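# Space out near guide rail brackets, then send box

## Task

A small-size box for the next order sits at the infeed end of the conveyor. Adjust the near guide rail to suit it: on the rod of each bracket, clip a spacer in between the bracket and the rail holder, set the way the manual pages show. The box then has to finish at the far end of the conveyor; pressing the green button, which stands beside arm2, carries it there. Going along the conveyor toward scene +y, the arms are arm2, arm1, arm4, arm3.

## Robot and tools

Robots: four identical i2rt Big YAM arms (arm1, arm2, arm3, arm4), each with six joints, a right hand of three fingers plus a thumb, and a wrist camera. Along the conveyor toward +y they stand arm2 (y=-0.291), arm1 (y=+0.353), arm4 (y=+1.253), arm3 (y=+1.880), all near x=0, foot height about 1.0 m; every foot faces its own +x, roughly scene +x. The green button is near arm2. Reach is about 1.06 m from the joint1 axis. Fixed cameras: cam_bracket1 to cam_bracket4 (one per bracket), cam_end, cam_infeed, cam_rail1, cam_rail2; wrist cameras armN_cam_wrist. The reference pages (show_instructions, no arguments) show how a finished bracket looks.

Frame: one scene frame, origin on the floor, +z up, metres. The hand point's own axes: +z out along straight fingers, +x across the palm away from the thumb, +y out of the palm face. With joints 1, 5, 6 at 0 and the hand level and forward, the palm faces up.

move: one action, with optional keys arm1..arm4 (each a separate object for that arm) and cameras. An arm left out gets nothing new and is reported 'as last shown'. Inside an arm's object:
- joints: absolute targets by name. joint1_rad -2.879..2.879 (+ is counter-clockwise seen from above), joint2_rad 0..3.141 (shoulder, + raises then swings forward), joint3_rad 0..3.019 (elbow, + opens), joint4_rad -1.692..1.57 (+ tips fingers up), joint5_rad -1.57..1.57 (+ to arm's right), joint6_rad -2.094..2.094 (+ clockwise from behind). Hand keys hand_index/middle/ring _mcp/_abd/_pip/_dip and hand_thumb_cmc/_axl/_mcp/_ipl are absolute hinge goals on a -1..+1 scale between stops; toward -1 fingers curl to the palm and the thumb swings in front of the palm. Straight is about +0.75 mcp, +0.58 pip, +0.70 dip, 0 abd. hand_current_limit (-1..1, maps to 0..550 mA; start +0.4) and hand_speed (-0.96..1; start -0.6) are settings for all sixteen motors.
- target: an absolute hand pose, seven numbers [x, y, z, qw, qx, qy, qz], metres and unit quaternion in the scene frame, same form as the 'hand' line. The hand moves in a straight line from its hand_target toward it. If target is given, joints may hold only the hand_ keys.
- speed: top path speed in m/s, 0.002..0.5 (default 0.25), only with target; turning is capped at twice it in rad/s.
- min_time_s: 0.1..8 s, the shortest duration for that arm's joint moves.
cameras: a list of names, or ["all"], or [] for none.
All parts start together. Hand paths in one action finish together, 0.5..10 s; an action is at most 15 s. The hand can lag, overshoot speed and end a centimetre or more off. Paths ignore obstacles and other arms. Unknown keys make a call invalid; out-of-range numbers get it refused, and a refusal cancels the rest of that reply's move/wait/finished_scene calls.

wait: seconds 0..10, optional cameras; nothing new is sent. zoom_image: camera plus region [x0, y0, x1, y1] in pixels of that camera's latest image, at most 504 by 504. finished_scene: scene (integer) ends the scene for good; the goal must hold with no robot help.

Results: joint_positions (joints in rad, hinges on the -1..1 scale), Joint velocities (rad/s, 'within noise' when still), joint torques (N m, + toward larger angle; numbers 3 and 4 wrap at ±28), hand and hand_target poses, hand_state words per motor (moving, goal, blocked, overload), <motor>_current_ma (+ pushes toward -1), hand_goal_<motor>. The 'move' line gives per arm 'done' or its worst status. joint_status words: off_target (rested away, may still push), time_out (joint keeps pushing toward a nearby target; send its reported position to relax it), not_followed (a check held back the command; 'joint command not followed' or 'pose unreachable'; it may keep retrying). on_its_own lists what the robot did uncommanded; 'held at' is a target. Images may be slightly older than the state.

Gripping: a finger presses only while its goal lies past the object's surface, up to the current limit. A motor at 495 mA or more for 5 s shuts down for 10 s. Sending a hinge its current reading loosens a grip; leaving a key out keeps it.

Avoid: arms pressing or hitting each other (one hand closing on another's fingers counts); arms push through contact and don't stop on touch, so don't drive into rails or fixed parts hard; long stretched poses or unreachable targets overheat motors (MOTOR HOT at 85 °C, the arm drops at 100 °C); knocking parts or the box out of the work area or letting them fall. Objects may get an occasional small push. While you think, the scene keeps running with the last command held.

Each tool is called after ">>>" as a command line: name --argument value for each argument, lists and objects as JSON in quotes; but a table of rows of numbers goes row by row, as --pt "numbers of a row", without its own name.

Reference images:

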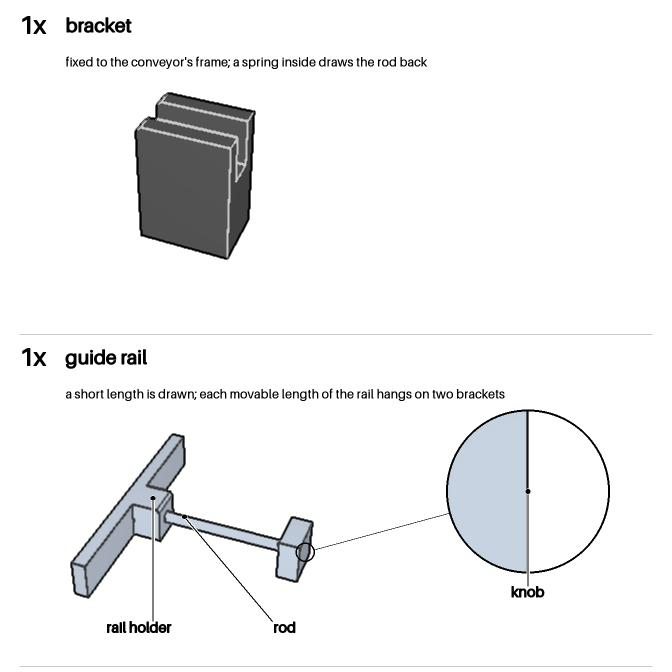

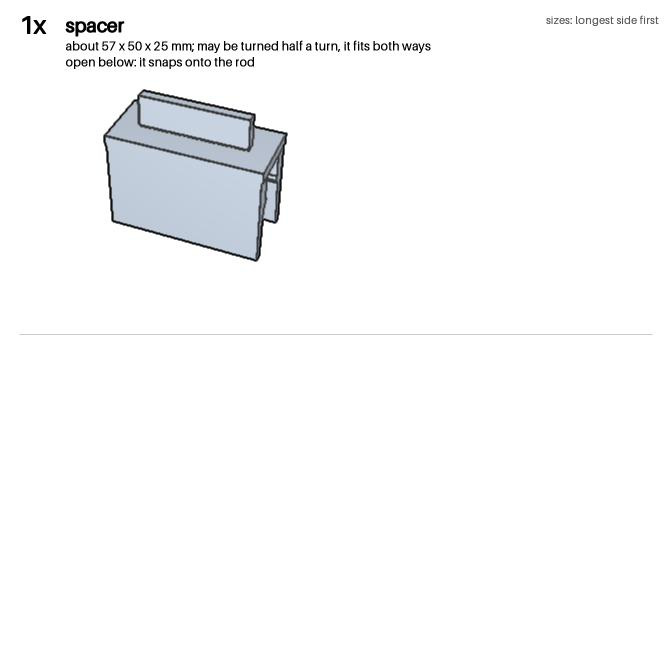

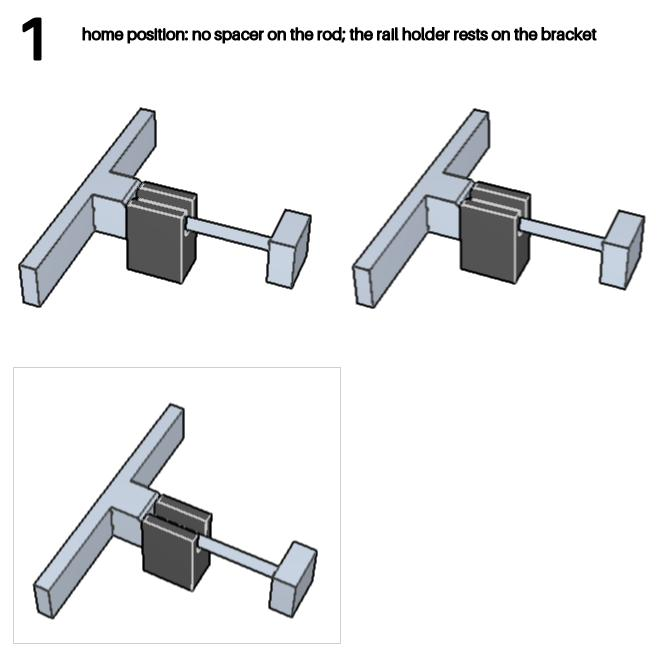

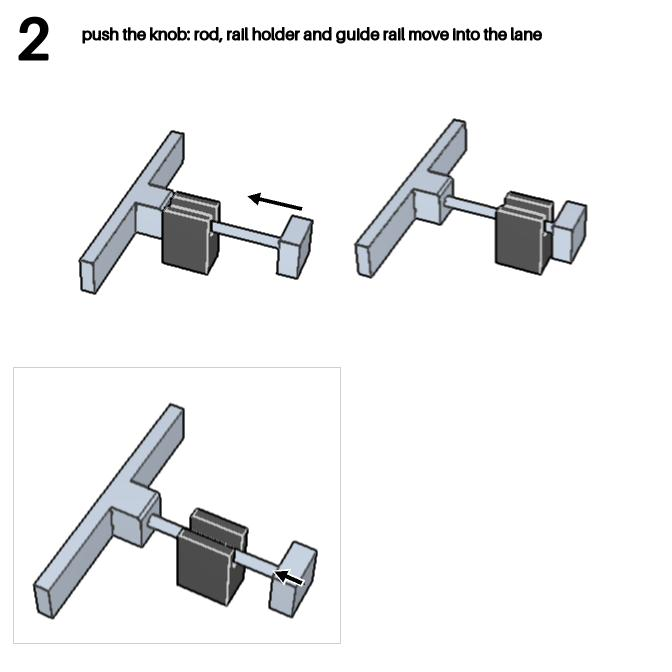

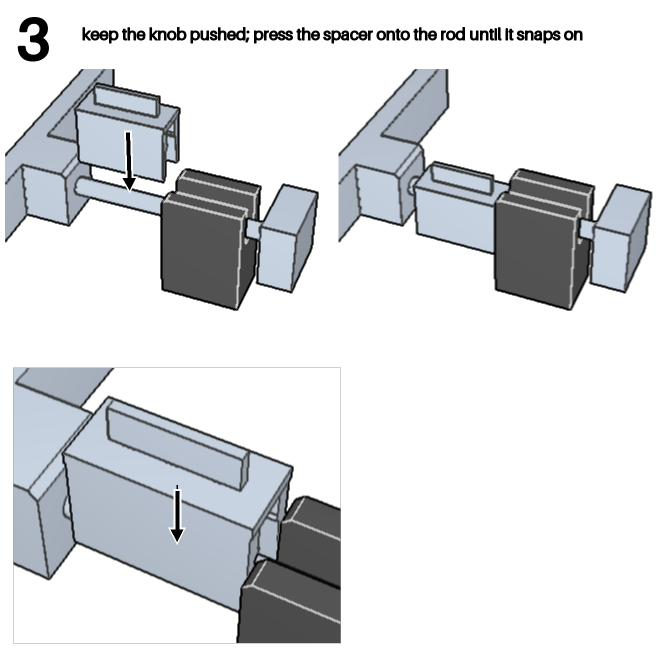

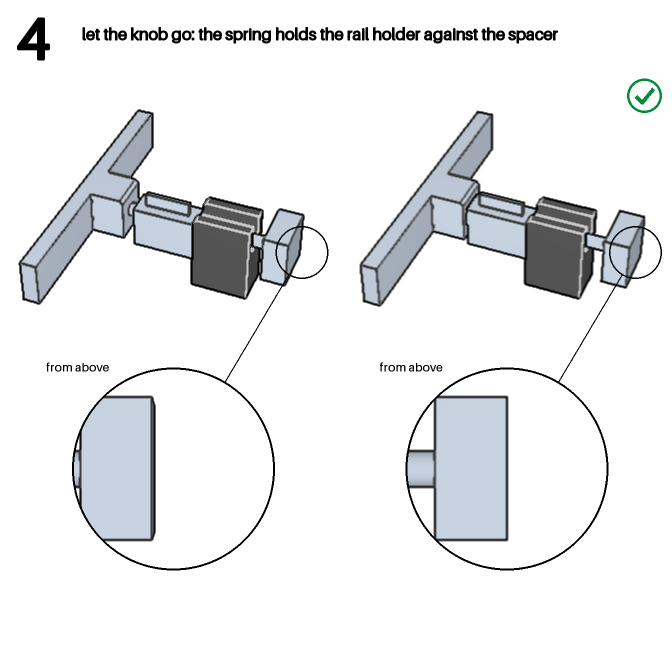

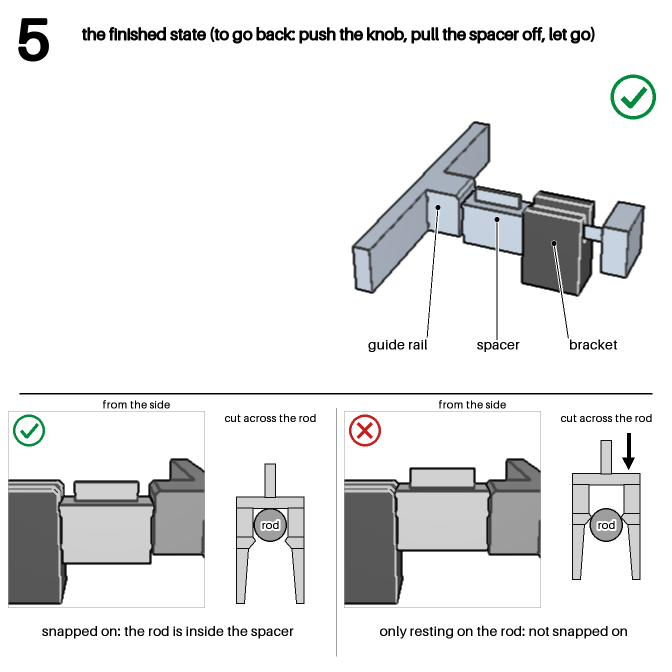

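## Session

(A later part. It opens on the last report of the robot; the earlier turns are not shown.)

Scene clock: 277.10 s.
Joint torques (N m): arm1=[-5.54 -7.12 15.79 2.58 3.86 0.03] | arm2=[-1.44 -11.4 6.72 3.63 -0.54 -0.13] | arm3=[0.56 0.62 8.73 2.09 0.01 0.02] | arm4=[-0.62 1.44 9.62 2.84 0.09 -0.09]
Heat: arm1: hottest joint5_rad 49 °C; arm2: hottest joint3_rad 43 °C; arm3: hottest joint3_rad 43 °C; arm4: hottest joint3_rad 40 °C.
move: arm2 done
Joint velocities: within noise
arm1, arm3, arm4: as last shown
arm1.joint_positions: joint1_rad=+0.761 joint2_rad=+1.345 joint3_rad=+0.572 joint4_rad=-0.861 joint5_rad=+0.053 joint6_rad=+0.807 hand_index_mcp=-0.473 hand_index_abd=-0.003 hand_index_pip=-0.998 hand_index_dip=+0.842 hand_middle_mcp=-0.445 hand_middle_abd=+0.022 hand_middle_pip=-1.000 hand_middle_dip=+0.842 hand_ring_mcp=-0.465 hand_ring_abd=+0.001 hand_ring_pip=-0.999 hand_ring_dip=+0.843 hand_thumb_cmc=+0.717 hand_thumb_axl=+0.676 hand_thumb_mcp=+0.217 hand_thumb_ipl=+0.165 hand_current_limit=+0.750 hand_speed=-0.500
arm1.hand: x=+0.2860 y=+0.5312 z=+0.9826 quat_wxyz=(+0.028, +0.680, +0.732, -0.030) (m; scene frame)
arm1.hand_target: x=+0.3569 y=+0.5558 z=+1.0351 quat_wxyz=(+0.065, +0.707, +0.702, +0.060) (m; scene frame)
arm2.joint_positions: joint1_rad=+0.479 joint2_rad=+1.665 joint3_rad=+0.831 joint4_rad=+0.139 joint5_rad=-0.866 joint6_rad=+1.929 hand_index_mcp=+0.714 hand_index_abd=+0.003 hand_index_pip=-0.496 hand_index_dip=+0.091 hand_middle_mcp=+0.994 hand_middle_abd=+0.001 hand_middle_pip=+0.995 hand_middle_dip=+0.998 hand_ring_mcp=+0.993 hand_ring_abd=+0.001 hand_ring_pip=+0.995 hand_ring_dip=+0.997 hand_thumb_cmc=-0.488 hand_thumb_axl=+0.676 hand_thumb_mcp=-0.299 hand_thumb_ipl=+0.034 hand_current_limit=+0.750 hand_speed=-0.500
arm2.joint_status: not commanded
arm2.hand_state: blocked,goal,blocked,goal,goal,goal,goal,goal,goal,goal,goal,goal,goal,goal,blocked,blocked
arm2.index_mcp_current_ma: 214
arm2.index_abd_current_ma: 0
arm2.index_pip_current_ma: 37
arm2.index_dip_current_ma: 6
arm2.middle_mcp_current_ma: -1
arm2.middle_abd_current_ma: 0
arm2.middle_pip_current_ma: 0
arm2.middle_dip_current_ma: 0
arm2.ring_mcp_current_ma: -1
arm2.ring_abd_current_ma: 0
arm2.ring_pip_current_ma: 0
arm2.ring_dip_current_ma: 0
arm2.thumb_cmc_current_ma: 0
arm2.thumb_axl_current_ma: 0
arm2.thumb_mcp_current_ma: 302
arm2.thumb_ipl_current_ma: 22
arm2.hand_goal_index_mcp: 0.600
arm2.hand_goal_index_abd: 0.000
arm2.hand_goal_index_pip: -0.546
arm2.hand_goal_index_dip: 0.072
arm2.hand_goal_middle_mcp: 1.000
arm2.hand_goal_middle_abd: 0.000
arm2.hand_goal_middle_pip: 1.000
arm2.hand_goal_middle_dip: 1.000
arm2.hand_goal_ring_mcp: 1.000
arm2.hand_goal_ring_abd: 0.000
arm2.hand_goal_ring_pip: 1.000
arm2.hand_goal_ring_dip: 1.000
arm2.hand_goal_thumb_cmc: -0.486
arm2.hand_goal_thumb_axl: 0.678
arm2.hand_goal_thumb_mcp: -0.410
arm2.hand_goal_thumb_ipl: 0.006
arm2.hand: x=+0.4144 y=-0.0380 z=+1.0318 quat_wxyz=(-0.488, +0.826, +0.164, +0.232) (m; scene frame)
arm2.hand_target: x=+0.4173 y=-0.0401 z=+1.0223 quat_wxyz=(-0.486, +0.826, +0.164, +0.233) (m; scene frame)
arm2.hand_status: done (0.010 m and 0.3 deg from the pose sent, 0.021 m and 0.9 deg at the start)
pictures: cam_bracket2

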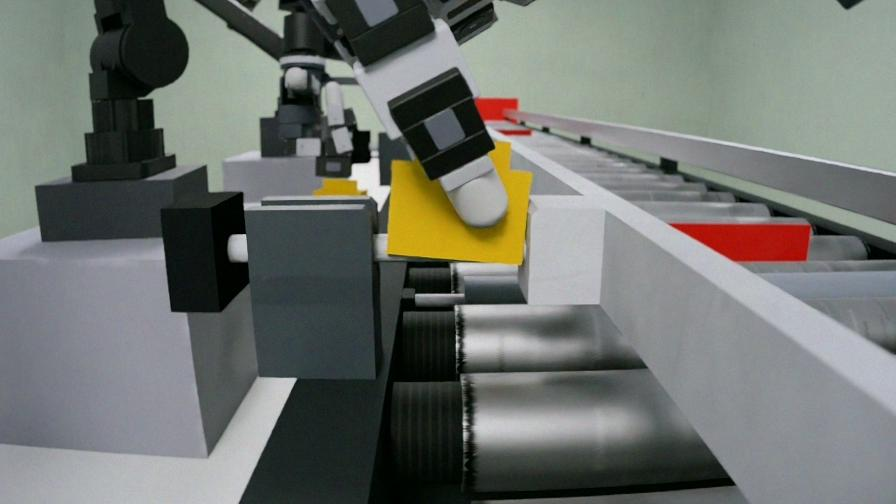

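>>> wait --seconds 0.1 --cameras '["cam_rail1", "arm2_cam_wrist"]'

>>> zoom_image --camera "cam_rail1" --region '[560, 220, 610, 300]'

>>> zoom_image --camera "arm2_cam_wrist" --region '[400, 0, 760, 240]'

Scene clock: 277.77 s.
Joint torques (N m): arm1=[-5.6 -7.06 15.83 2.58 3.86 0.04] | arm2=[-1.08 -11.63 6.72 3.59 -0.58 -0.03] | arm3=[0.73 1.08 8.61 2.04 0.01 -0.04] | arm4=[-0.56 1.49 9.65 2.88 0.09 -0.09]
Heat: arm1: hottest joint5_rad 49 °C; arm2: hottest joint3_rad 43 °C; arm3: hottest joint3_rad 43 °C; arm4: hottest joint3_rad 40 °C.
Joint velocities: within noise
arm1.joint_positions: joint1_rad=+0.761 joint2_rad=+1.345 joint3_rad=+0.572 joint4_rad=-0.861 joint5_rad=+0.053 joint6_rad=+0.807 hand_index_mcp=-0.473 hand_index_abd=-0.003 hand_index_pip=-0.998 hand_index_dip=+0.842 hand_middle_mcp=-0.445 hand_middle_abd=+0.022 hand_middle_pip=-1.000 hand_middle_dip=+0.842 hand_ring_mcp=-0.465 hand_ring_abd=+0.001 hand_ring_pip=-0.999 hand_ring_dip=+0.843 hand_thumb_cmc=+0.717 hand_thumb_axl=+0.676 hand_thumb_mcp=+0.217 hand_thumb_ipl=+0.165 hand_current_limit=+0.750 hand_speed=-0.500
arm1.joint_status: not commanded
arm1.hand_state: goal,goal,goal,goal,blocked,blocked,goal,goal,goal,goal,goal,goal,goal,goal,goal,goal
arm1.index_mcp_current_ma: 9
arm1.index_abd_current_ma: -4
arm1.index_pip_current_ma: 2
arm1.index_dip_current_ma: 3
arm1.middle_mcp_current_ma: 93
arm1.middle_abd_current_ma: 44
arm1.middle_pip_current_ma: 0
arm1.middle_dip_current_ma: 3
arm1.ring_mcp_current_ma: 29
arm1.ring_abd_current_ma: 1
arm1.ring_pip_current_ma: 1
arm1.ring_dip_current_ma: 4
arm1.thumb_cmc_current_ma: 3
arm1.thumb_axl_current_ma: -2
arm1.thumb_mcp_current_ma: -23
arm1.thumb_ipl_current_ma: -7
arm1.hand_goal_index_mcp: -0.478
arm1.hand_goal_index_abd: 0.000
arm1.hand_goal_index_pip: -1.000
arm1.hand_goal_index_dip: 0.840
arm1.hand_goal_middle_mcp: -0.478
arm1.hand_goal_middle_abd: 0.000
arm1.hand_goal_middle_pip: -1.000
arm1.hand_goal_middle_dip: 0.840
arm1.hand_goal_ring_mcp: -0.478
arm1.hand_goal_ring_abd: 0.000
arm1.hand_goal_ring_pip: -1.000
arm1.hand_goal_ring_dip: 0.840
arm1.hand_goal_thumb_cmc: 0.714
arm1.hand_goal_thumb_axl: 0.678
arm1.hand_goal_thumb_mcp: 0.226
arm1.hand_goal_thumb_ipl: 0.168
arm1.hand: x=+0.2860 y=+0.5312 z=+0.9826 quat_wxyz=(+0.028, +0.680, +0.732, -0.030) (m; scene frame)
arm1.hand_target: x=+0.3569 y=+0.5558 z=+1.0351 quat_wxyz=(+0.065, +0.707, +0.702, +0.060) (m; scene frame)
arm1.hand_status: not commanded
arm2.joint_positions: joint1_rad=+0.479 joint2_rad=+1.665 joint3_rad=+0.831 joint4_rad=+0.139 joint5_rad=-0.866 joint6_rad=+1.929 hand_index_mcp=+0.714 hand_index_abd=+0.003 hand_index_pip=-0.496 hand_index_dip=+0.091 hand_middle_mcp=+0.994 hand_middle_abd=+0.001 hand_middle_pip=+0.995 hand_middle_dip=+0.998 hand_ring_mcp=+0.993 hand_ring_abd=+0.001 hand_ring_pip=+0.995 hand_ring_dip=+0.997 hand_thumb_cmc=-0.488 hand_thumb_axl=+0.676 hand_thumb_mcp=-0.299 hand_thumb_ipl=+0.034 hand_current_limit=+0.750 hand_speed=-0.500
arm2.joint_status: not commanded
arm2.hand_state: blocked,goal,blocked,goal,goal,goal,goal,goal,goal,goal,goal,goal,goal,goal,blocked,blocked
arm2.index_mcp_current_ma: 214
arm2.index_abd_current_ma: 0
arm2.index_pip_current_ma: 37
arm2.index_dip_current_ma: 6
arm2.middle_mcp_current_ma: -1
arm2.middle_abd_current_ma: 0
arm2.middle_pip_current_ma: 0
arm2.middle_dip_current_ma: 0
arm2.ring_mcp_current_ma: -1
arm2.ring_abd_current_ma: 0
arm2.ring_pip_current_ma: 0
arm2.ring_dip_current_ma: 0
arm2.thumb_cmc_current_ma: 0
arm2.thumb_axl_current_ma: 0
arm2.thumb_mcp_current_ma: 302
arm2.thumb_ipl_current_ma: 22
arm2.hand_goal_index_mcp: 0.600
arm2.hand_goal_index_abd: 0.000
arm2.hand_goal_index_pip: -0.546
arm2.hand_goal_index_dip: 0.072
arm2.hand_goal_middle_mcp: 1.000
arm2.hand_goal_middle_abd: 0.000
arm2.hand_goal_middle_pip: 1.000
arm2.hand_goal_middle_dip: 1.000
arm2.hand_goal_ring_mcp: 1.000
arm2.hand_goal_ring_abd: 0.000
arm2.hand_goal_ring_pip: 1.000
arm2.hand_goal_ring_dip: 1.000
arm2.hand_goal_thumb_cmc: -0.486
arm2.hand_goal_thumb_axl: 0.678
arm2.hand_goal_thumb_mcp: -0.410
arm2.hand_goal_thumb_ipl: 0.006
arm2.hand: x=+0.4144 y=-0.0380 z=+1.0318 quat_wxyz=(-0.488, +0.826, +0.164, +0.232) (m; scene frame)
arm2.hand_target: x=+0.4173 y=-0.0401 z=+1.0223 quat_wxyz=(-0.486, +0.826, +0.164, +0.233) (m; scene frame)
arm2.hand_status: done (0.010 m and 0.3 deg from the pose sent, 0.021 m and 0.9 deg at the start)
arm3.joint_positions: joint1_rad=-0.066 joint2_rad=+0.623 joint3_rad=+1.407 joint4_rad=-1.267 joint5_rad=-0.036 joint6_rad=+1.128 hand_index_mcp=+0.754 hand_index_abd=+0.001 hand_index_pip=+0.577 hand_index_dip=+0.696 hand_middle_mcp=+0.754 hand_middle_abd=+0.001 hand_middle_pip=+0.577 hand_middle_dip=+0.696 hand_ring_mcp=+0.754 hand_ring_abd=+0.001 hand_ring_pip=+0.577 hand_ring_dip=+0.696 hand_thumb_cmc=+0.714 hand_thumb_axl=+0.677 hand_thumb_mcp=+0.226 hand_thumb_ipl=+0.168 hand_current_limit=+0.400 hand_speed=-0.600
arm3.joint_status: not commanded
arm3.hand_state: goal,goal,goal,goal,goal,goal,goal,goal,goal,goal,goal,goal,goal,goal,goal,goal
arm3.index_mcp_current_ma: 0
arm3.index_abd_current_ma: 0
arm3.index_pip_current_ma: 1
arm3.index_dip_current_ma: 0
arm3.middle_mcp_current_ma: 0
arm3.middle_abd_current_ma: 1
arm3.middle_pip_current_ma: 1
arm3.middle_dip_current_ma: 0
arm3.ring_mcp_current_ma: 0
arm3.ring_abd_current_ma: 0
arm3.ring_pip_current_ma: 1
arm3.ring_dip_current_ma: 0
arm3.thumb_cmc_current_ma: 0
arm3.thumb_axl_current_ma: -1
arm3.thumb_mcp_current_ma: 0
arm3.thumb_ipl_current_ma: 0
arm3.hand_goal_index_mcp: 0.754
arm3.hand_goal_index_abd: 0.000
arm3.hand_goal_index_pip: 0.576
arm3.hand_goal_index_dip: 0.696
arm3.hand_goal_middle_mcp: 0.754
arm3.hand_goal_middle_abd: 0.000
arm3.hand_goal_middle_pip: 0.576
arm3.hand_goal_middle_dip: 0.696
arm3.hand_goal_ring_mcp: 0.754
arm3.hand_goal_ring_abd: 0.000
arm3.hand_goal_ring_pip: 0.576
arm3.hand_goal_ring_dip: 0.696
arm3.hand_goal_thumb_cmc: 0.714
arm3.hand_goal_thumb_axl: 0.678
arm3.hand_goal_thumb_mcp: 0.226
arm3.hand_goal_thumb_ipl: 0.168
arm3.hand: x=+0.1674 y=+1.7468 z=+1.5789 quat_wxyz=(+0.148, +0.846, +0.109, +0.500) (m; scene frame)
arm3.hand_target: x=+0.1644 y=+1.7474 z=+1.5900 quat_wxyz=(+0.152, +0.840, +0.109, +0.510) (m; scene frame)
arm3.hand_status: not commanded
arm4.joint_positions: joint1_rad=+0.036 joint2_rad=+0.636 joint3_rad=+1.438 joint4_rad=-1.159 joint5_rad=-0.065 joint6_rad=+1.072 hand_index_mcp=+0.755 hand_index_abd=+0.001 hand_index_pip=+0.577 hand_index_dip=+0.696 hand_middle_mcp=+0.755 hand_middle_abd=+0.001 hand_middle_pip=+0.577 hand_middle_dip=+0.696 hand_ring_mcp=+0.755 hand_ring_abd=+0.001 hand_ring_pip=+0.577 hand_ring_dip=+0.696 hand_thumb_cmc=+0.715 hand_thumb_axl=+0.677 hand_thumb_mcp=+0.226 hand_thumb_ipl=+0.168 hand_current_limit=+0.400 hand_speed=-0.600
arm4.joint_status: not commanded
arm4.hand_state: goal,goal,goal,goal,goal,goal,goal,goal,goal,goal,goal,goal,goal,goal,goal,goal
arm4.index_mcp_current_ma: 2
arm4.index_abd_current_ma: 1
arm4.index_pip_current_ma: 1
arm4.index_dip_current_ma: 0
arm4.middle_mcp_current_ma: 2
arm4.middle_abd_current_ma: 0
arm4.middle_pip_current_ma: 1
arm4.middle_dip_current_ma: 0
arm4.ring_mcp_current_ma: 2
arm4.ring_abd_current_ma: 1
arm4.ring_pip_current_ma: 1
arm4.ring_dip_current_ma: 0
arm4.thumb_cmc_current_ma: 2
arm4.thumb_axl_current_ma: -1
arm4.thumb_mcp_current_ma: 0
arm4.thumb_ipl_current_ma: 0
arm4.hand_goal_index_mcp: 0.754
arm4.hand_goal_index_abd: 0.000
arm4.hand_goal_index_pip: 0.576
arm4.hand_goal_index_dip: 0.696
arm4.hand_goal_middle_mcp: 0.754
arm4.hand_goal_middle_abd: 0.000
arm4.hand_goal_middle_pip: 0.576
arm4.hand_goal_middle_dip: 0.696
arm4.hand_goal_ring_mcp: 0.754
arm4.hand_goal_ring_abd: 0.000
arm4.hand_goal_ring_pip: 0.576
arm4.hand_goal_ring_dip: 0.696
arm4.hand_goal_thumb_cmc: 0.714
arm4.hand_goal_thumb_axl: 0.678
arm4.hand_goal_thumb_mcp: 0.226
arm4.hand_goal_thumb_ipl: 0.168
arm4.hand: x=+0.3151 y=+1.2167 z=+1.6294 quat_wxyz=(+0.081, +0.779, +0.272, +0.559) (m; scene frame)
arm4.hand_target: x=+0.3107 y=+1.2162 z=+1.6444 quat_wxyz=(+0.084, +0.770, +0.270, +0.572) (m; scene frame)
arm4.hand_status: not commanded
wait: 0.10 s; at rest from the start
pictures: arm2_cam_wrist, cam_rail1
camera_calibration:
arm2_cam_wrist: T_world_to_cam=[[-0.349851, -0.402885, -0.845747, 1.02788], [-0.753858, -0.414886, 0.509477, -0.282447], [-0.556149, 0.815815, -0.15857, 0.548184], [0, 0, 0, 1]] pos_world=[0.451551, -0.150283, 1.10015]

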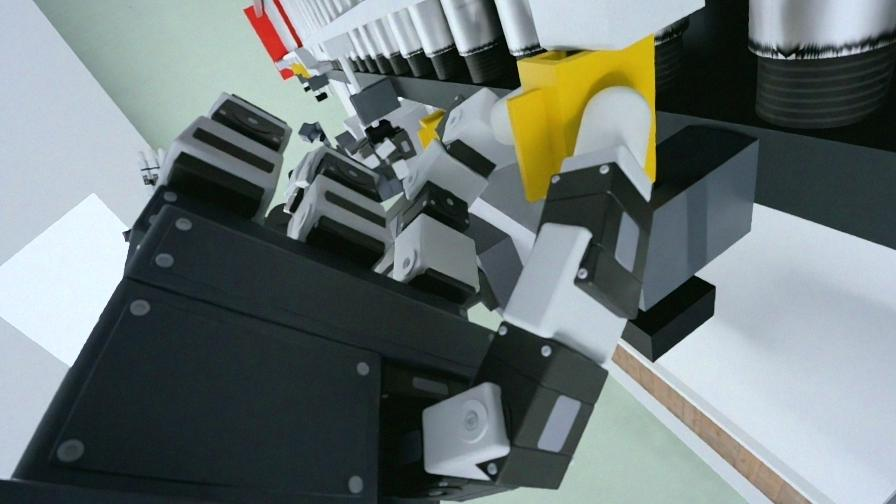

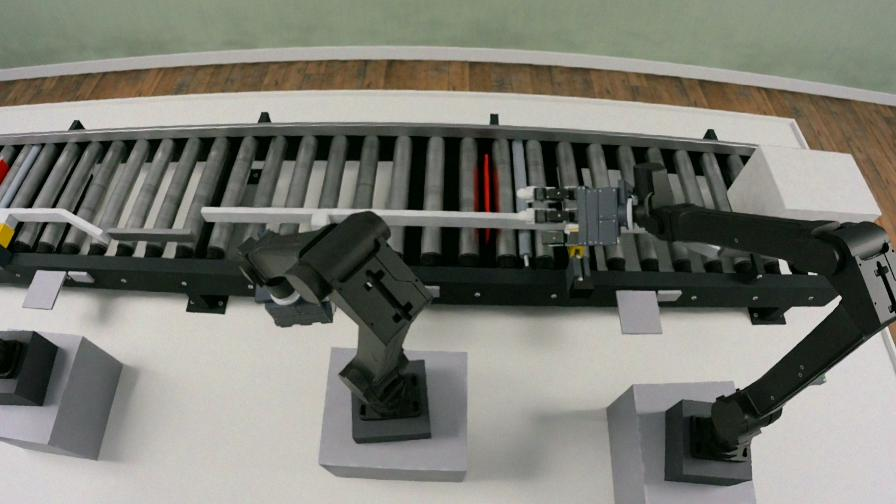

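Scaled by 6.300 from the camera's 896x504 image, which has a finer 1280x720 frame.

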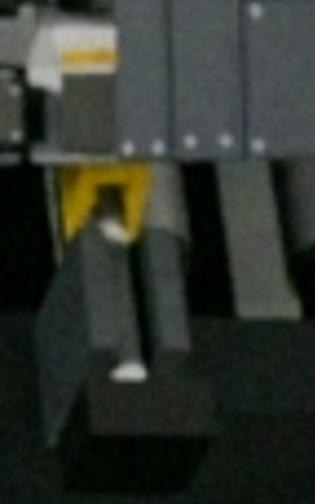

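Scaled by 1.400 from the camera's 896x504 image, which has a finer 1280x720 frame.

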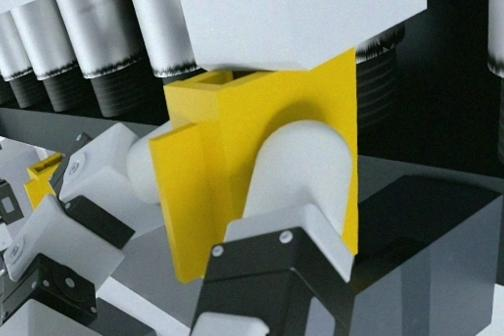

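>>> move --arm2 '{"target": [0.418, -0.049, 1.058, 0.4857, -0.8263, -0.1637, -0.2334], "speed": 0.08}' --cameras '["cam_bracket2"]'

>>> zoom_image --camera "cam_bracket2" --region '[370, 140, 530, 240]'

Scene clock: 279.03 s.
Joint torques (N m): arm1=[-5.6 -7.12 15.79 2.56 3.87 0.03] | arm2=[-1.32 -13.16 8.85 2.11 -0.66 -0.11] | arm3=[0.38 0.79 8.64 2.11 0.04 -0.04] | arm4=[-0.62 1.55 9.61 2.88 0.09 -0.08]
Heat: arm1: hottest joint5_rad 50 °C; arm2: hottest joint3_rad 43 °C; arm3: hottest joint3_rad 43 °C; arm4: hottest joint3_rad 40 °C.
move: arm2 off_target
Joint velocities: within noise
arm1, arm3, arm4: as last shown
arm1.hand_target: x=+0.3569 y=+0.5557 z=+1.0351 quat_wxyz=(+0.065, +0.707, +0.702, +0.060) (m; scene frame)
arm2.joint_positions: joint1_rad=+0.463 joint2_rad=+1.610 joint3_rad=+0.831 joint4_rad=+0.046 joint5_rad=-0.878 joint6_rad=+1.912 hand_index_mcp=+0.714 hand_index_abd=+0.003 hand_index_pip=-0.496 hand_index_dip=+0.091 hand_middle_mcp=+0.994 hand_middle_abd=+0.001 hand_middle_pip=+0.995 hand_middle_dip=+0.998 hand_ring_mcp=+0.993 hand_ring_abd=+0.001 hand_ring_pip=+0.995 hand_ring_dip=+0.997 hand_thumb_cmc=-0.486 hand_thumb_axl=+0.678 hand_thumb_mcp=-0.300 hand_thumb_ipl=+0.034 hand_current_limit=+0.750 hand_speed=-0.500
arm2.joint_status: not commanded
arm2.hand_state: blocked,goal,blocked,goal,goal,goal,goal,goal,goal,goal,goal,goal,goal,goal,blocked,blocked
arm2.index_mcp_current_ma: 214
arm2.index_abd_current_ma: 0
arm2.index_pip_current_ma: 37
arm2.index_dip_current_ma: 6
arm2.middle_mcp_current_ma: -1
arm2.middle_abd_current_ma: 0
arm2.middle_pip_current_ma: 0
arm2.middle_dip_current_ma: 0
arm2.ring_mcp_current_ma: -1
arm2.ring_abd_current_ma: 0
arm2.ring_pip_current_ma: 0
arm2.ring_dip_current_ma: 0
arm2.thumb_cmc_current_ma: 0
arm2.thumb_axl_current_ma: 0
arm2.thumb_mcp_current_ma: 300
arm2.thumb_ipl_current_ma: 22
arm2.hand_goal_index_mcp: 0.600
arm2.hand_goal_index_abd: 0.000
arm2.hand_goal_index_pip: -0.546
arm2.hand_goal_index_dip: 0.072
arm2.hand_goal_middle_mcp: 1.000
arm2.hand_goal_middle_abd: 0.000
arm2.hand_goal_middle_pip: 1.000
arm2.hand_goal_middle_dip: 1.000
arm2.hand_goal_ring_mcp: 1.000
arm2.hand_goal_ring_abd: 0.000
arm2.hand_goal_ring_pip: 1.000
arm2.hand_goal_ring_dip: 1.000
arm2.hand_goal_thumb_cmc: -0.486
arm2.hand_goal_thumb_axl: 0.678
arm2.hand_goal_thumb_mcp: -0.410
arm2.hand_goal_thumb_ipl: 0.006
arm2.hand: x=+0.4062 y=-0.0482 z=+1.0467 quat_wxyz=(-0.486, +0.830, +0.159, +0.221) (m; scene frame)
arm2.hand_target: x=+0.4178 y=-0.0491 z=+1.0581 quat_wxyz=(-0.486, +0.826, +0.164, +0.234) (m; scene frame)
arm2.hand_status: off_target (0.016 m and 1.5 deg from the pose sent, 0.029 m and 0.3 deg at the start)
pictures: cam_bracket2

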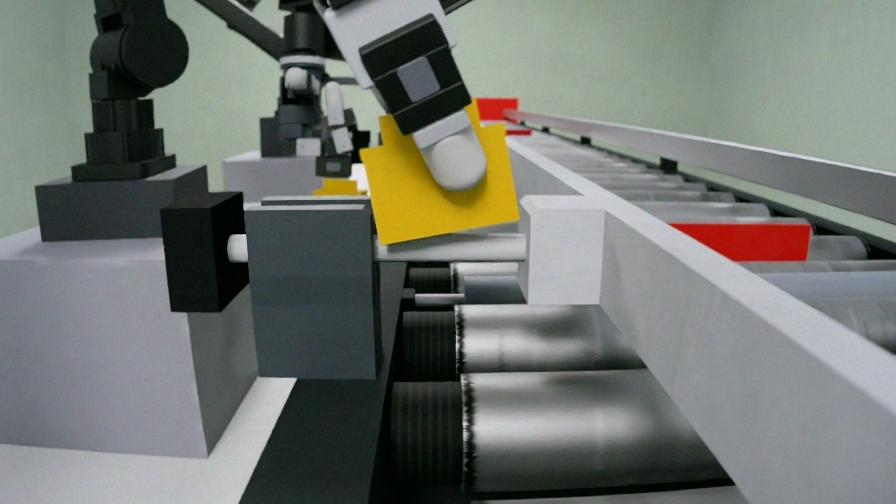

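Scaled by 3.150 from the camera's 896x504 image, which has a finer 1280x720 frame.

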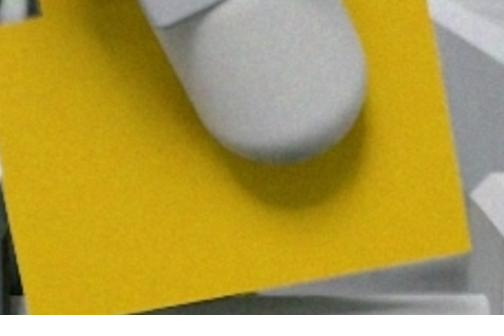

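>>> move --arm2 '{"target": [0.428, -0.049, 1.08, 0.4857, -0.8263, -0.1637, -0.2334], "speed": 0.08}'

>>> move --arm2 '{"target": [0.426, -0.049, 1.065, 0.4857, -0.8263, -0.1637, -0.2334], "speed": 0.08}' --cameras '["cam_bracket2"]'

>>> zoom_image --camera "cam_bracket2" --region '[350, 80, 550, 260]'

Scene clock: 280.27 s.
Joint torques (N m): arm1=[-5.6 -7.06 15.82 2.55 3.86 0.03] | arm2=[-0.73 -14.27 10.04 1.8 -0.77 -0.14] | arm3=[0.32 1.08 8.81 2.21 0 -0.01] | arm4=[-0.62 1.44 9.61 2.85 0.09 -0.09]
Heat: arm1: hottest joint5_rad 50 °C; arm2: hottest joint3_rad 43 °C; arm3: hottest joint3_rad 43 °C; arm4: hottest joint3_rad 40 °C.
move: arm2 off_target
Joint velocities: within noise
arm1, arm3, arm4: as last shown
arm2.joint_positions: joint1_rad=+0.456 joint2_rad=+1.593 joint3_rad=+0.866 joint4_rad=-0.031 joint5_rad=-0.882 joint6_rad=+1.905 hand_index_mcp=+0.714 hand_index_abd=+0.003 hand_index_pip=-0.496 hand_index_dip=+0.091 hand_middle_mcp=+0.994 hand_middle_abd=+0.001 hand_middle_pip=+0.995 hand_middle_dip=+0.998 hand_ring_mcp=+0.993 hand_ring_abd=+0.001 hand_ring_pip=+0.995 hand_ring_dip=+0.997 hand_thumb_cmc=-0.485 hand_thumb_axl=+0.678 hand_thumb_mcp=-0.300 hand_thumb_ipl=+0.034 hand_current_limit=+0.750 hand_speed=-0.500
arm2.joint_status: not commanded
arm2.hand_state: blocked,goal,blocked,goal,goal,goal,goal,goal,goal,goal,goal,goal,goal,goal,blocked,blocked
arm2.index_mcp_current_ma: 214
arm2.index_abd_current_ma: 0
arm2.index_pip_current_ma: 37
arm2.index_dip_current_ma: 6
arm2.middle_mcp_current_ma: -1
arm2.middle_abd_current_ma: 0
arm2.middle_pip_current_ma: 0
arm2.middle_dip_current_ma: 0
arm2.ring_mcp_current_ma: -1
arm2.ring_abd_current_ma: 0
arm2.ring_pip_current_ma: 0
arm2.ring_dip_current_ma: 0
arm2.thumb_cmc_current_ma: 0
arm2.thumb_axl_current_ma: 0
arm2.thumb_mcp_current_ma: 300
arm2.thumb_ipl_current_ma: 22
arm2.hand_goal_index_mcp: 0.600
arm2.hand_goal_index_abd: 0.000
arm2.hand_goal_index_pip: -0.546
arm2.hand_goal_index_dip: 0.072
arm2.hand_goal_middle_mcp: 1.000
arm2.hand_goal_middle_abd: 0.000
arm2.hand_goal_middle_pip: 1.000
arm2.hand_goal_middle_dip: 1.000
arm2.hand_goal_ring_mcp: 1.000
arm2.hand_goal_ring_abd: 0.000
arm2.hand_goal_ring_pip: 1.000
arm2.hand_goal_ring_dip: 1.000
arm2.hand_goal_thumb_cmc: -0.486
arm2.hand_goal_thumb_axl: 0.678
arm2.hand_goal_thumb_mcp: -0.410
arm2.hand_goal_thumb_ipl: 0.006
arm2.hand: x=+0.4102 y=-0.0502 z=+1.0595 quat_wxyz=(-0.485, +0.834, +0.155, +0.213) (m; scene frame)
arm2.hand_target: x=+0.4274 y=-0.0493 z=+1.0803 quat_wxyz=(-0.486, +0.826, +0.164, +0.234) (m; scene frame)
arm2.hand_status: off_target (0.027 m and 2.7 deg from the pose sent, 0.040 m and 1.6 deg at the start)
pictures: none

Scene clock: 281.23 s.
Joint torques (N m): arm1=[-5.6 -7.18 15.8 2.56 3.87 0.03] | arm2=[-1.55 -12.34 8.83 2.91 -0.68 -0.04] | arm3=[1.08 1.14 8.7 2.06 0 -0.03] | arm4=[-0.44 1.44 9.63 2.85 0.09 -0.08]
Heat: arm1: hottest joint5_rad 50 °C; arm2: hottest joint3_rad 43 °C; arm3: hottest joint3_rad 43 °C; arm4: hottest joint3_rad 40 °C.
move: arm2 off_target
Joint velocities: within noise
arm1, arm3, arm4: as last shown
arm2.joint_positions: joint1_rad=+0.456 joint2_rad=+1.593 joint3_rad=+0.866 joint4_rad=-0.010 joint5_rad=-0.882 joint6_rad=+1.905 hand_index_mcp=+0.714 hand_index_abd=+0.003 hand_index_pip=-0.496 hand_index_dip=+0.091 hand_middle_mcp=+0.994 hand_middle_abd=+0.001 hand_middle_pip=+0.995 hand_middle_dip=+0.998 hand_ring_mcp=+0.993 hand_ring_abd=+0.001 hand_ring_pip=+0.995 hand_ring_dip=+0.997 hand_thumb_cmc=-0.485 hand_thumb_axl=+0.678 hand_thumb_mcp=-0.300 hand_thumb_ipl=+0.034 hand_current_limit=+0.750 hand_speed=-0.500
arm2.joint_status: not commanded
arm2.hand_state: blocked,goal,blocked,goal,goal,goal,goal,goal,goal,goal,goal,goal,goal,goal,blocked,blocked
arm2.index_mcp_current_ma: 214
arm2.index_abd_current_ma: 0
arm2.index_pip_current_ma: 37
arm2.index_dip_current_ma: 6
arm2.middle_mcp_current_ma: -1
arm2.middle_abd_current_ma: 0
arm2.middle_pip_current_ma: 0
arm2.middle_dip_current_ma: 0
arm2.ring_mcp_current_ma: -1
arm2.ring_abd_current_ma: 0
arm2.ring_pip_current_ma: 0
arm2.ring_dip_current_ma: 0
arm2.thumb_cmc_current_ma: 0
arm2.thumb_axl_current_ma: 0
arm2.thumb_mcp_current_ma: 300
arm2.thumb_ipl_current_ma: 22
arm2.hand_goal_index_mcp: 0.600
arm2.hand_goal_index_abd: 0.000
arm2.hand_goal_index_pip: -0.546
arm2.hand_goal_index_dip: 0.072
arm2.hand_goal_middle_mcp: 1.000
arm2.hand_goal_middle_abd: 0.000
arm2.hand_goal_middle_pip: 1.000
arm2.hand_goal_middle_dip: 1.000
arm2.hand_goal_ring_mcp: 1.000
arm2.hand_goal_ring_abd: 0.000
arm2.hand_goal_ring_pip: 1.000
arm2.hand_goal_ring_dip: 1.000
arm2.hand_goal_thumb_cmc: -0.486
arm2.hand_goal_thumb_axl: 0.678
arm2.hand_goal_thumb_mcp: -0.410
arm2.hand_goal_thumb_ipl: 0.006
arm2.hand: x=+0.4144 y=-0.0489 z=+1.0626 quat_wxyz=(-0.486, +0.830, +0.159, +0.223) (m; scene frame)
arm2.hand_target: x=+0.4258 y=-0.0492 z=+1.0652 quat_wxyz=(-0.486, +0.826, +0.164, +0.234) (m; scene frame)
arm2.hand_status: off_target (0.012 m and 1.4 deg from the pose sent, 0.017 m and 2.7 deg at the start)
pictures: cam_bracket2

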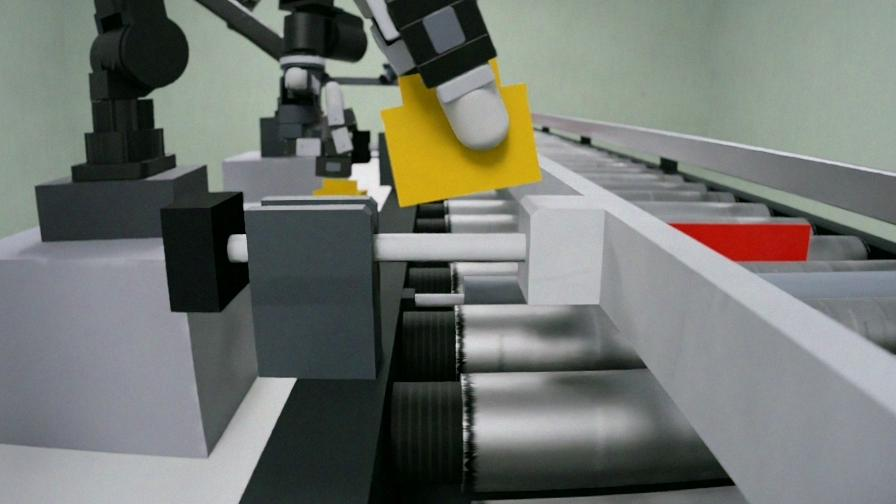

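Scaled by 2.520 from the camera's 896x504 image, which has a finer 1280x720 frame.

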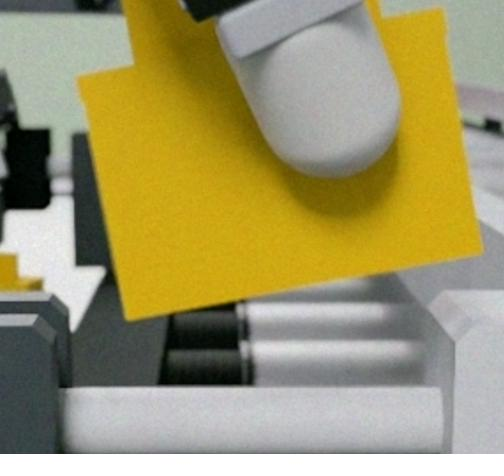

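>>> move --arm2 '{"target": [0.424, -0.0345, 1.062, 0.4945, -0.8462, -0.1206, -0.1575], "speed": 0.08}' --cameras '["cam_bracket2"]'

>>> zoom_image --camera "cam_bracket2" --region '[350, 80, 550, 260]'

Scene clock: 283.27 s.
Joint torques (N m): arm1=[-5.66 -7.06 15.8 2.58 3.87 0.02] | arm2=[0.67 -12.51 10.71 1.73 -0.84 0.1] | arm3=[0.15 1.14 8.57 2.22 0.05 -0.05] | arm4=[-0.44 1.32 9.65 2.85 0.09 -0.09]
Heat: arm1: hottest joint5_rad 51 °C; arm2: hottest joint3_rad 43 °C; arm3: hottest joint3_rad 43 °C; arm4: hottest joint3_rad 40 °C.
move: arm2 off_target
Joint velocities: within noise
arm1, arm3, arm4: as last shown
arm2.joint_positions: joint1_rad=+0.458 joint2_rad=+1.634 joint3_rad=+0.958 joint4_rad=-0.166 joint5_rad=-0.901 joint6_rad=+1.957 hand_index_mcp=+0.714 hand_index_abd=+0.003 hand_index_pip=-0.496 hand_index_dip=+0.091 hand_middle_mcp=+0.994 hand_middle_abd=+0.001 hand_middle_pip=+0.995 hand_middle_dip=+0.998 hand_ring_mcp=+0.993 hand_ring_abd=+0.001 hand_ring_pip=+0.995 hand_ring_dip=+0.997 hand_thumb_cmc=-0.485 hand_thumb_axl=+0.678 hand_thumb_mcp=-0.300 hand_thumb_ipl=+0.034 hand_current_limit=+0.750 hand_speed=-0.500
arm2.joint_status: not commanded
arm2.hand_state: blocked,goal,blocked,goal,goal,goal,goal,goal,goal,goal,goal,goal,goal,goal,blocked,blocked
arm2.index_mcp_current_ma: 214
arm2.index_abd_current_ma: 0
arm2.index_pip_current_ma: 37
arm2.index_dip_current_ma: 6
arm2.middle_mcp_current_ma: -1
arm2.middle_abd_current_ma: 0
arm2.middle_pip_current_ma: 0
arm2.middle_dip_current_ma: 0
arm2.ring_mcp_current_ma: -1
arm2.ring_abd_current_ma: 0
arm2.ring_pip_current_ma: 0
arm2.ring_dip_current_ma: 0
arm2.thumb_cmc_current_ma: 0
arm2.thumb_axl_current_ma: 0
arm2.thumb_mcp_current_ma: 300
arm2.thumb_ipl_current_ma: 22
arm2.hand_goal_index_mcp: 0.600
arm2.hand_goal_index_abd: 0.000
arm2.hand_goal_index_pip: -0.546
arm2.hand_goal_index_dip: 0.072
arm2.hand_goal_middle_mcp: 1.000
arm2.hand_goal_middle_abd: 0.000
arm2.hand_goal_middle_pip: 1.000
arm2.hand_goal_middle_dip: 1.000
arm2.hand_goal_ring_mcp: 1.000
arm2.hand_goal_ring_abd: 0.000
arm2.hand_goal_ring_pip: 1.000
arm2.hand_goal_ring_dip: 1.000
arm2.hand_goal_thumb_cmc: -0.486
arm2.hand_goal_thumb_axl: 0.678
arm2.hand_goal_thumb_mcp: -0.410
arm2.hand_goal_thumb_ipl: 0.006
arm2.hand: x=+0.4136 y=-0.0430 z=+1.0605 quat_wxyz=(-0.492, +0.847, +0.120, +0.161) (m; scene frame)
arm2.hand_target: x=+0.4235 y=-0.0347 z=+1.0621 quat_wxyz=(-0.495, +0.846, +0.121, +0.158) (m; scene frame)
arm2.hand_status: off_target (0.014 m and 0.5 deg from the pose sent, 0.017 m and 8.9 deg at the start)
pictures: cam_bracket2

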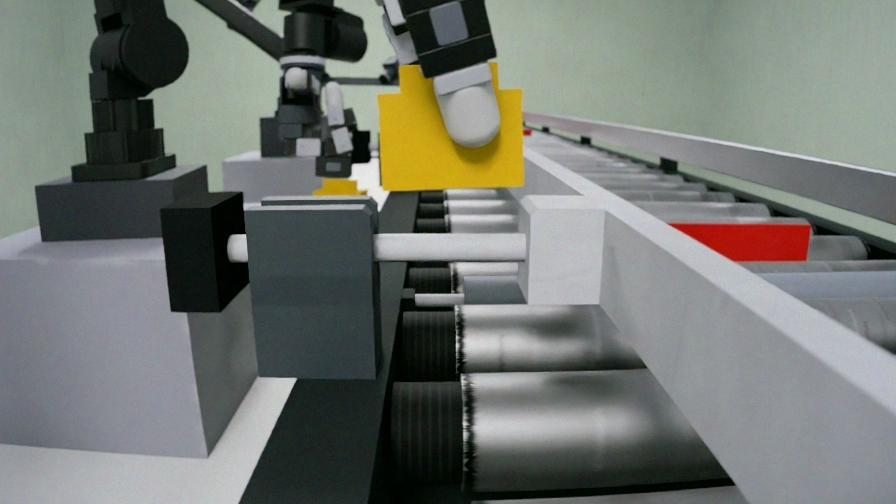

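Scaled by 2.520 from the camera's 896x504 image, which has a finer 1280x720 frame.

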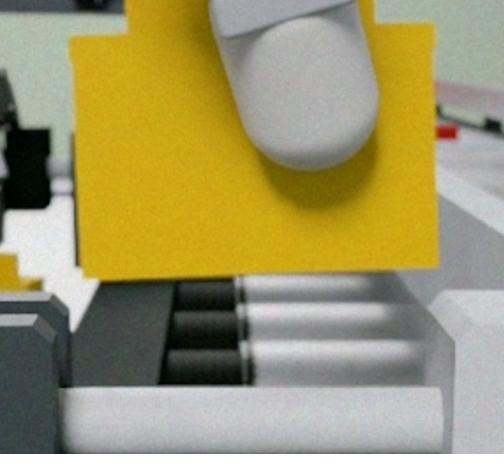

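>>> move --arm2 '{"target": [0.420, -0.0305, 1.052, 0.4945, -0.8462, -0.1206, -0.1575], "speed": 0.08}' --cameras '["cam_bracket2", "cam_rail1"]'

>>> zoom_image --camera "cam_bracket2" --region '[370, 130, 530, 230]'

>>> zoom_image --camera "cam_rail1" --region '[560, 220, 610, 300]'

Scene clock: 284.50 s.
Joint torques (N m): arm1=[-5.6 -7.18 15.82 2.58 3.87 0.04] | arm2=[-0.03 -12.28 9.1 2.78 -0.59 0.01] | arm3=[0.85 0.15 8.72 2.19 0.02 -0.07] | arm4=[-0.62 1.55 9.63 2.88 0.09 -0.09]
Heat: arm1: hottest joint5_rad 52 °C; arm2: hottest joint3_rad 43 °C; arm3: hottest joint3_rad 43 °C; arm4: hottest joint3_rad 40 °C.
move: arm2 off_target
Joint velocities: within noise
arm1, arm3, arm4: as last shown
arm2.joint_positions: joint1_rad=+0.468 joint2_rad=+1.647 joint3_rad=+0.958 joint4_rad=-0.150 joint5_rad=-0.901 joint6_rad=+1.968 hand_index_mcp=+0.714 hand_index_abd=+0.003 hand_index_pip=-0.496 hand_index_dip=+0.091 hand_middle_mcp=+0.994 hand_middle_abd=+0.001 hand_middle_pip=+0.995 hand_middle_dip=+0.998 hand_ring_mcp=+0.993 hand_ring_abd=+0.001 hand_ring_pip=+0.995 hand_ring_dip=+0.997 hand_thumb_cmc=-0.485 hand_thumb_axl=+0.678 hand_thumb_mcp=-0.300 hand_thumb_ipl=+0.034 hand_current_limit=+0.750 hand_speed=-0.500
arm2.joint_status: not commanded
arm2.hand_state: blocked,goal,blocked,goal,goal,goal,goal,goal,goal,goal,goal,goal,goal,goal,blocked,blocked
arm2.index_mcp_current_ma: 214
arm2.index_abd_current_ma: 0
arm2.index_pip_current_ma: 37
arm2.index_dip_current_ma: 6
arm2.middle_mcp_current_ma: -1
arm2.middle_abd_current_ma: 0
arm2.middle_pip_current_ma: 0
arm2.middle_dip_current_ma: 0
arm2.ring_mcp_current_ma: -1
arm2.ring_abd_current_ma: 0
arm2.ring_pip_current_ma: 0
arm2.ring_dip_current_ma: 0
arm2.thumb_cmc_current_ma: 0
arm2.thumb_axl_current_ma: 0
arm2.thumb_mcp_current_ma: 300
arm2.thumb_ipl_current_ma: 22
arm2.hand_goal_index_mcp: 0.600
arm2.hand_goal_index_abd: 0.000
arm2.hand_goal_index_pip: -0.546
arm2.hand_goal_index_dip: 0.072
arm2.hand_goal_middle_mcp: 1.000
arm2.hand_goal_middle_abd: 0.000
arm2.hand_goal_middle_pip: 1.000
arm2.hand_goal_middle_dip: 1.000
arm2.hand_goal_ring_mcp: 1.000
arm2.hand_goal_ring_abd: 0.000
arm2.hand_goal_ring_pip: 1.000
arm2.hand_goal_ring_dip: 1.000
arm2.hand_goal_thumb_cmc: -0.486
arm2.hand_goal_thumb_axl: 0.678
arm2.hand_goal_thumb_mcp: -0.410
arm2.hand_goal_thumb_ipl: 0.006
arm2.hand: x=+0.4122 y=-0.0374 z=+1.0553 quat_wxyz=(-0.494, +0.847, +0.120, +0.157) (m; scene frame)
arm2.hand_target: x=+0.4196 y=-0.0307 z=+1.0519 quat_wxyz=(-0.494, +0.846, +0.121, +0.157) (m; scene frame)
arm2.hand_status: off_target (0.011 m and 0.2 deg from the pose sent, 0.016 m and 0.5 deg at the start)
pictures: cam_bracket2, cam_rail1

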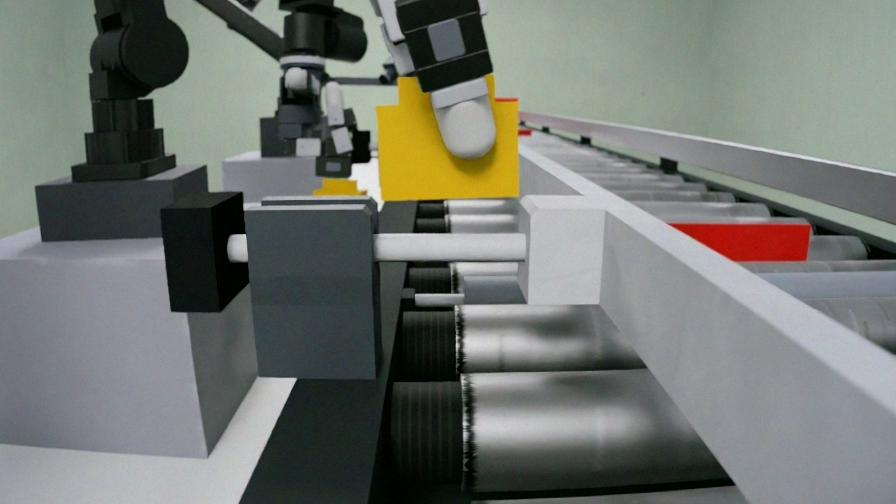

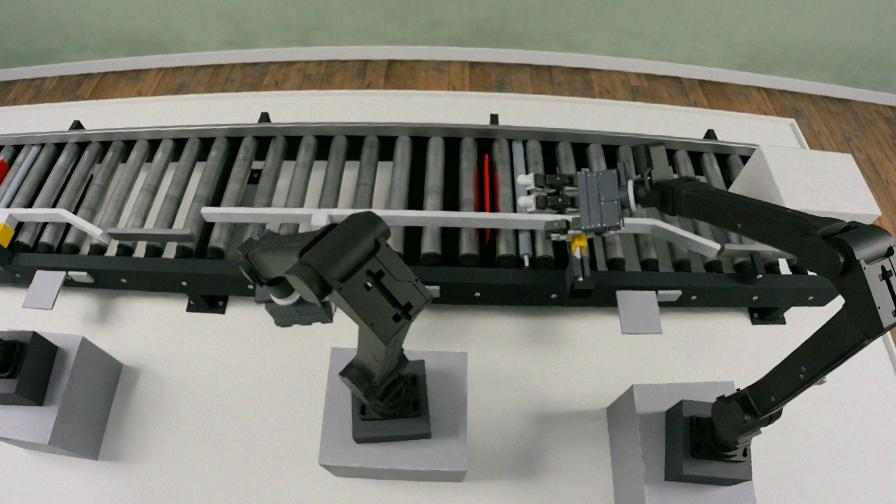

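Scaled by 3.150 from the camera's 896x504 image, which has a finer 1280x720 frame.

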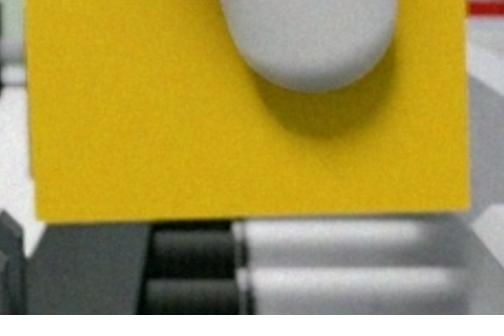

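Scaled by 6.300 from the camera's 896x504 image, which has a finer 1280x720 frame.

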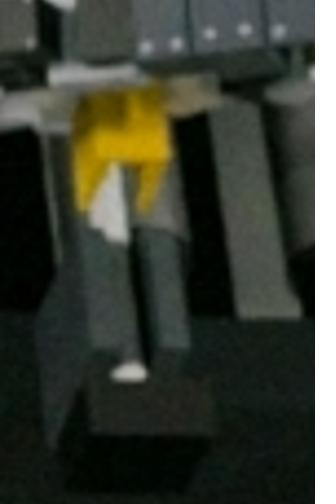

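>>> move --arm2 '{"target": [0.4170, -0.041, 1.042, 0.4945, -0.8462, -0.1206, -0.1575], "speed": 0.08}' --cameras '["cam_bracket2", "cam_rail1"]'

>>> zoom_image --camera "cam_bracket2" --region '[370, 160, 530, 260]'

>>> zoom_image --camera "cam_rail1" --region '[560, 220, 610, 300]'

Scene clock: 286.03 s.
Joint torques (N m): arm1=[-5.66 -7 15.82 2.56 3.87 0.03] | arm2=[-0.79 -12.04 7.25 2.69 -0.86 -0.05] | arm3=[0.91 0.91 8.58 2.15 0.04 0] | arm4=[-0.62 1.38 9.58 2.91 0.08 -0.08]
Heat: arm1: hottest joint5_rad 52 °C; arm2: hottest joint3_rad 43 °C; arm3: hottest joint3_rad 43 °C; arm4: hottest joint3_rad 40 °C.
move: arm2 off_target
Joint velocities: within noise
arm1, arm3, arm4: as last shown
arm2.joint_positions: joint1_rad=+0.465 joint2_rad=+1.651 joint3_rad=+0.958 joint4_rad=-0.139 joint5_rad=-0.907 joint6_rad=+1.965 hand_index_mcp=+0.714 hand_index_abd=+0.003 hand_index_pip=-0.496 hand_index_dip=+0.091 hand_middle_mcp=+0.994 hand_middle_abd=+0.001 hand_middle_pip=+0.995 hand_middle_dip=+0.998 hand_ring_mcp=+0.993 hand_ring_abd=+0.001 hand_ring_pip=+0.995 hand_ring_dip=+0.997 hand_thumb_cmc=-0.485 hand_thumb_axl=+0.678 hand_thumb_mcp=-0.300 hand_thumb_ipl=+0.034 hand_current_limit=+0.750 hand_speed=-0.500
arm2.joint_status: not commanded
arm2.hand_state: blocked,goal,blocked,goal,goal,goal,goal,goal,goal,goal,goal,goal,goal,goal,blocked,blocked
arm2.index_mcp_current_ma: 214
arm2.index_abd_current_ma: 0
arm2.index_pip_current_ma: 37
arm2.index_dip_current_ma: 6
arm2.middle_mcp_current_ma: -1
arm2.middle_abd_current_ma: 0
arm2.middle_pip_current_ma: 0
arm2.middle_dip_current_ma: 0
arm2.ring_mcp_current_ma: -1
arm2.ring_abd_current_ma: 0
arm2.ring_pip_current_ma: 0
arm2.ring_dip_current_ma: 0
arm2.thumb_cmc_current_ma: 0
arm2.thumb_axl_current_ma: 0
arm2.thumb_mcp_current_ma: 300
arm2.thumb_ipl_current_ma: 22
arm2.hand_goal_index_mcp: 0.600
arm2.hand_goal_index_abd: 0.000
arm2.hand_goal_index_pip: -0.546
arm2.hand_goal_index_dip: 0.072
arm2.hand_goal_middle_mcp: 1.000
arm2.hand_goal_middle_abd: 0.000
arm2.hand_goal_middle_pip: 1.000
arm2.hand_goal_middle_dip: 1.000
arm2.hand_goal_ring_mcp: 1.000
arm2.hand_goal_ring_abd: 0.000
arm2.hand_goal_ring_pip: 1.000
arm2.hand_goal_ring_dip: 1.000
arm2.hand_goal_thumb_cmc: -0.486
arm2.hand_goal_thumb_axl: 0.678
arm2.hand_goal_thumb_mcp: -0.410
arm2.hand_goal_thumb_ipl: 0.006
arm2.hand: x=+0.4144 y=-0.0374 z=+1.0549 quat_wxyz=(-0.496, +0.845, +0.123, +0.160) (m; scene frame)
arm2.hand_target: x=+0.4165 y=-0.0411 z=+1.0422 quat_wxyz=(-0.494, +0.846, +0.121, +0.157) (m; scene frame)
arm2.hand_status: off_target (0.014 m and 0.4 deg from the pose sent, 0.015 m and 0.1 deg at the start)
pictures: cam_bracket2, cam_rail1

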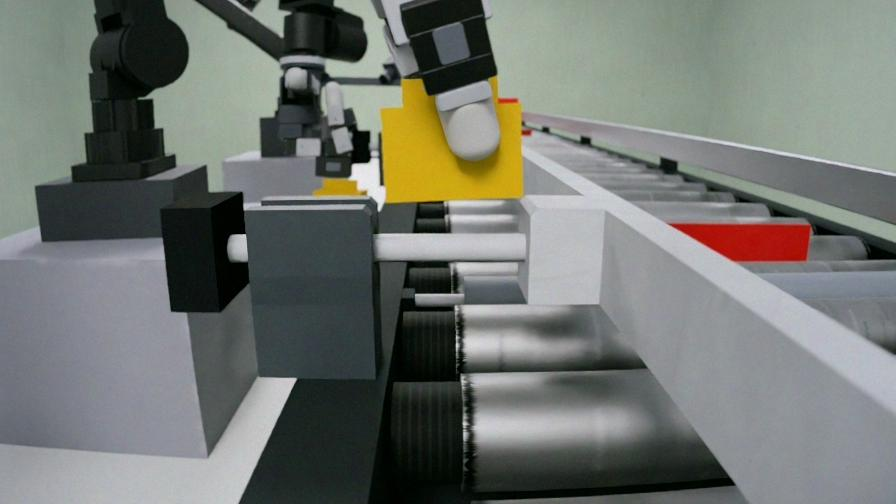

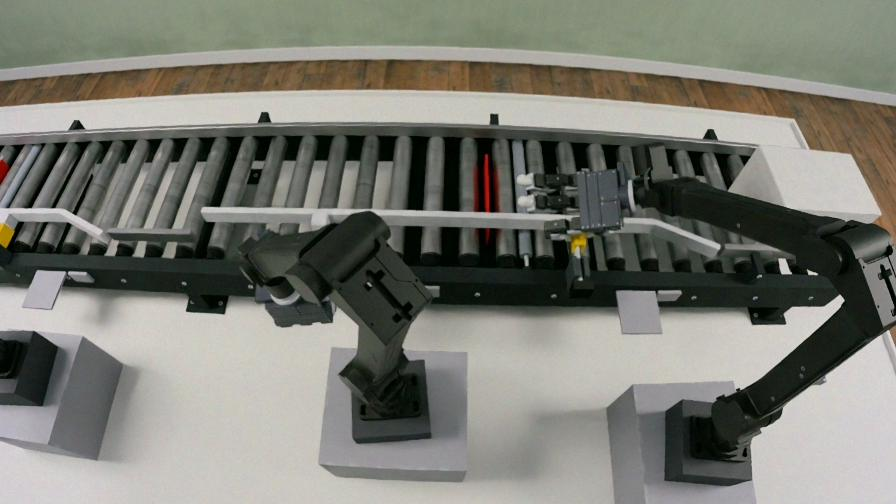

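Scaled by 3.150 from the camera's 896x504 image, which has a finer 1280x720 frame.

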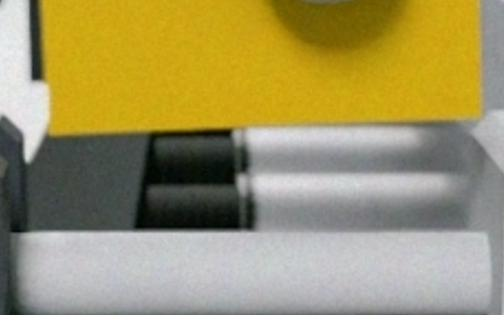

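Scaled by 6.300 from the camera's 896x504 image, which has a finer 1280x720 frame.

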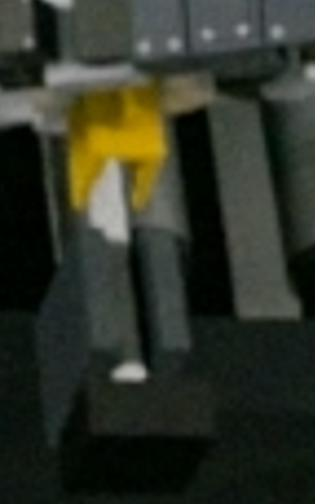

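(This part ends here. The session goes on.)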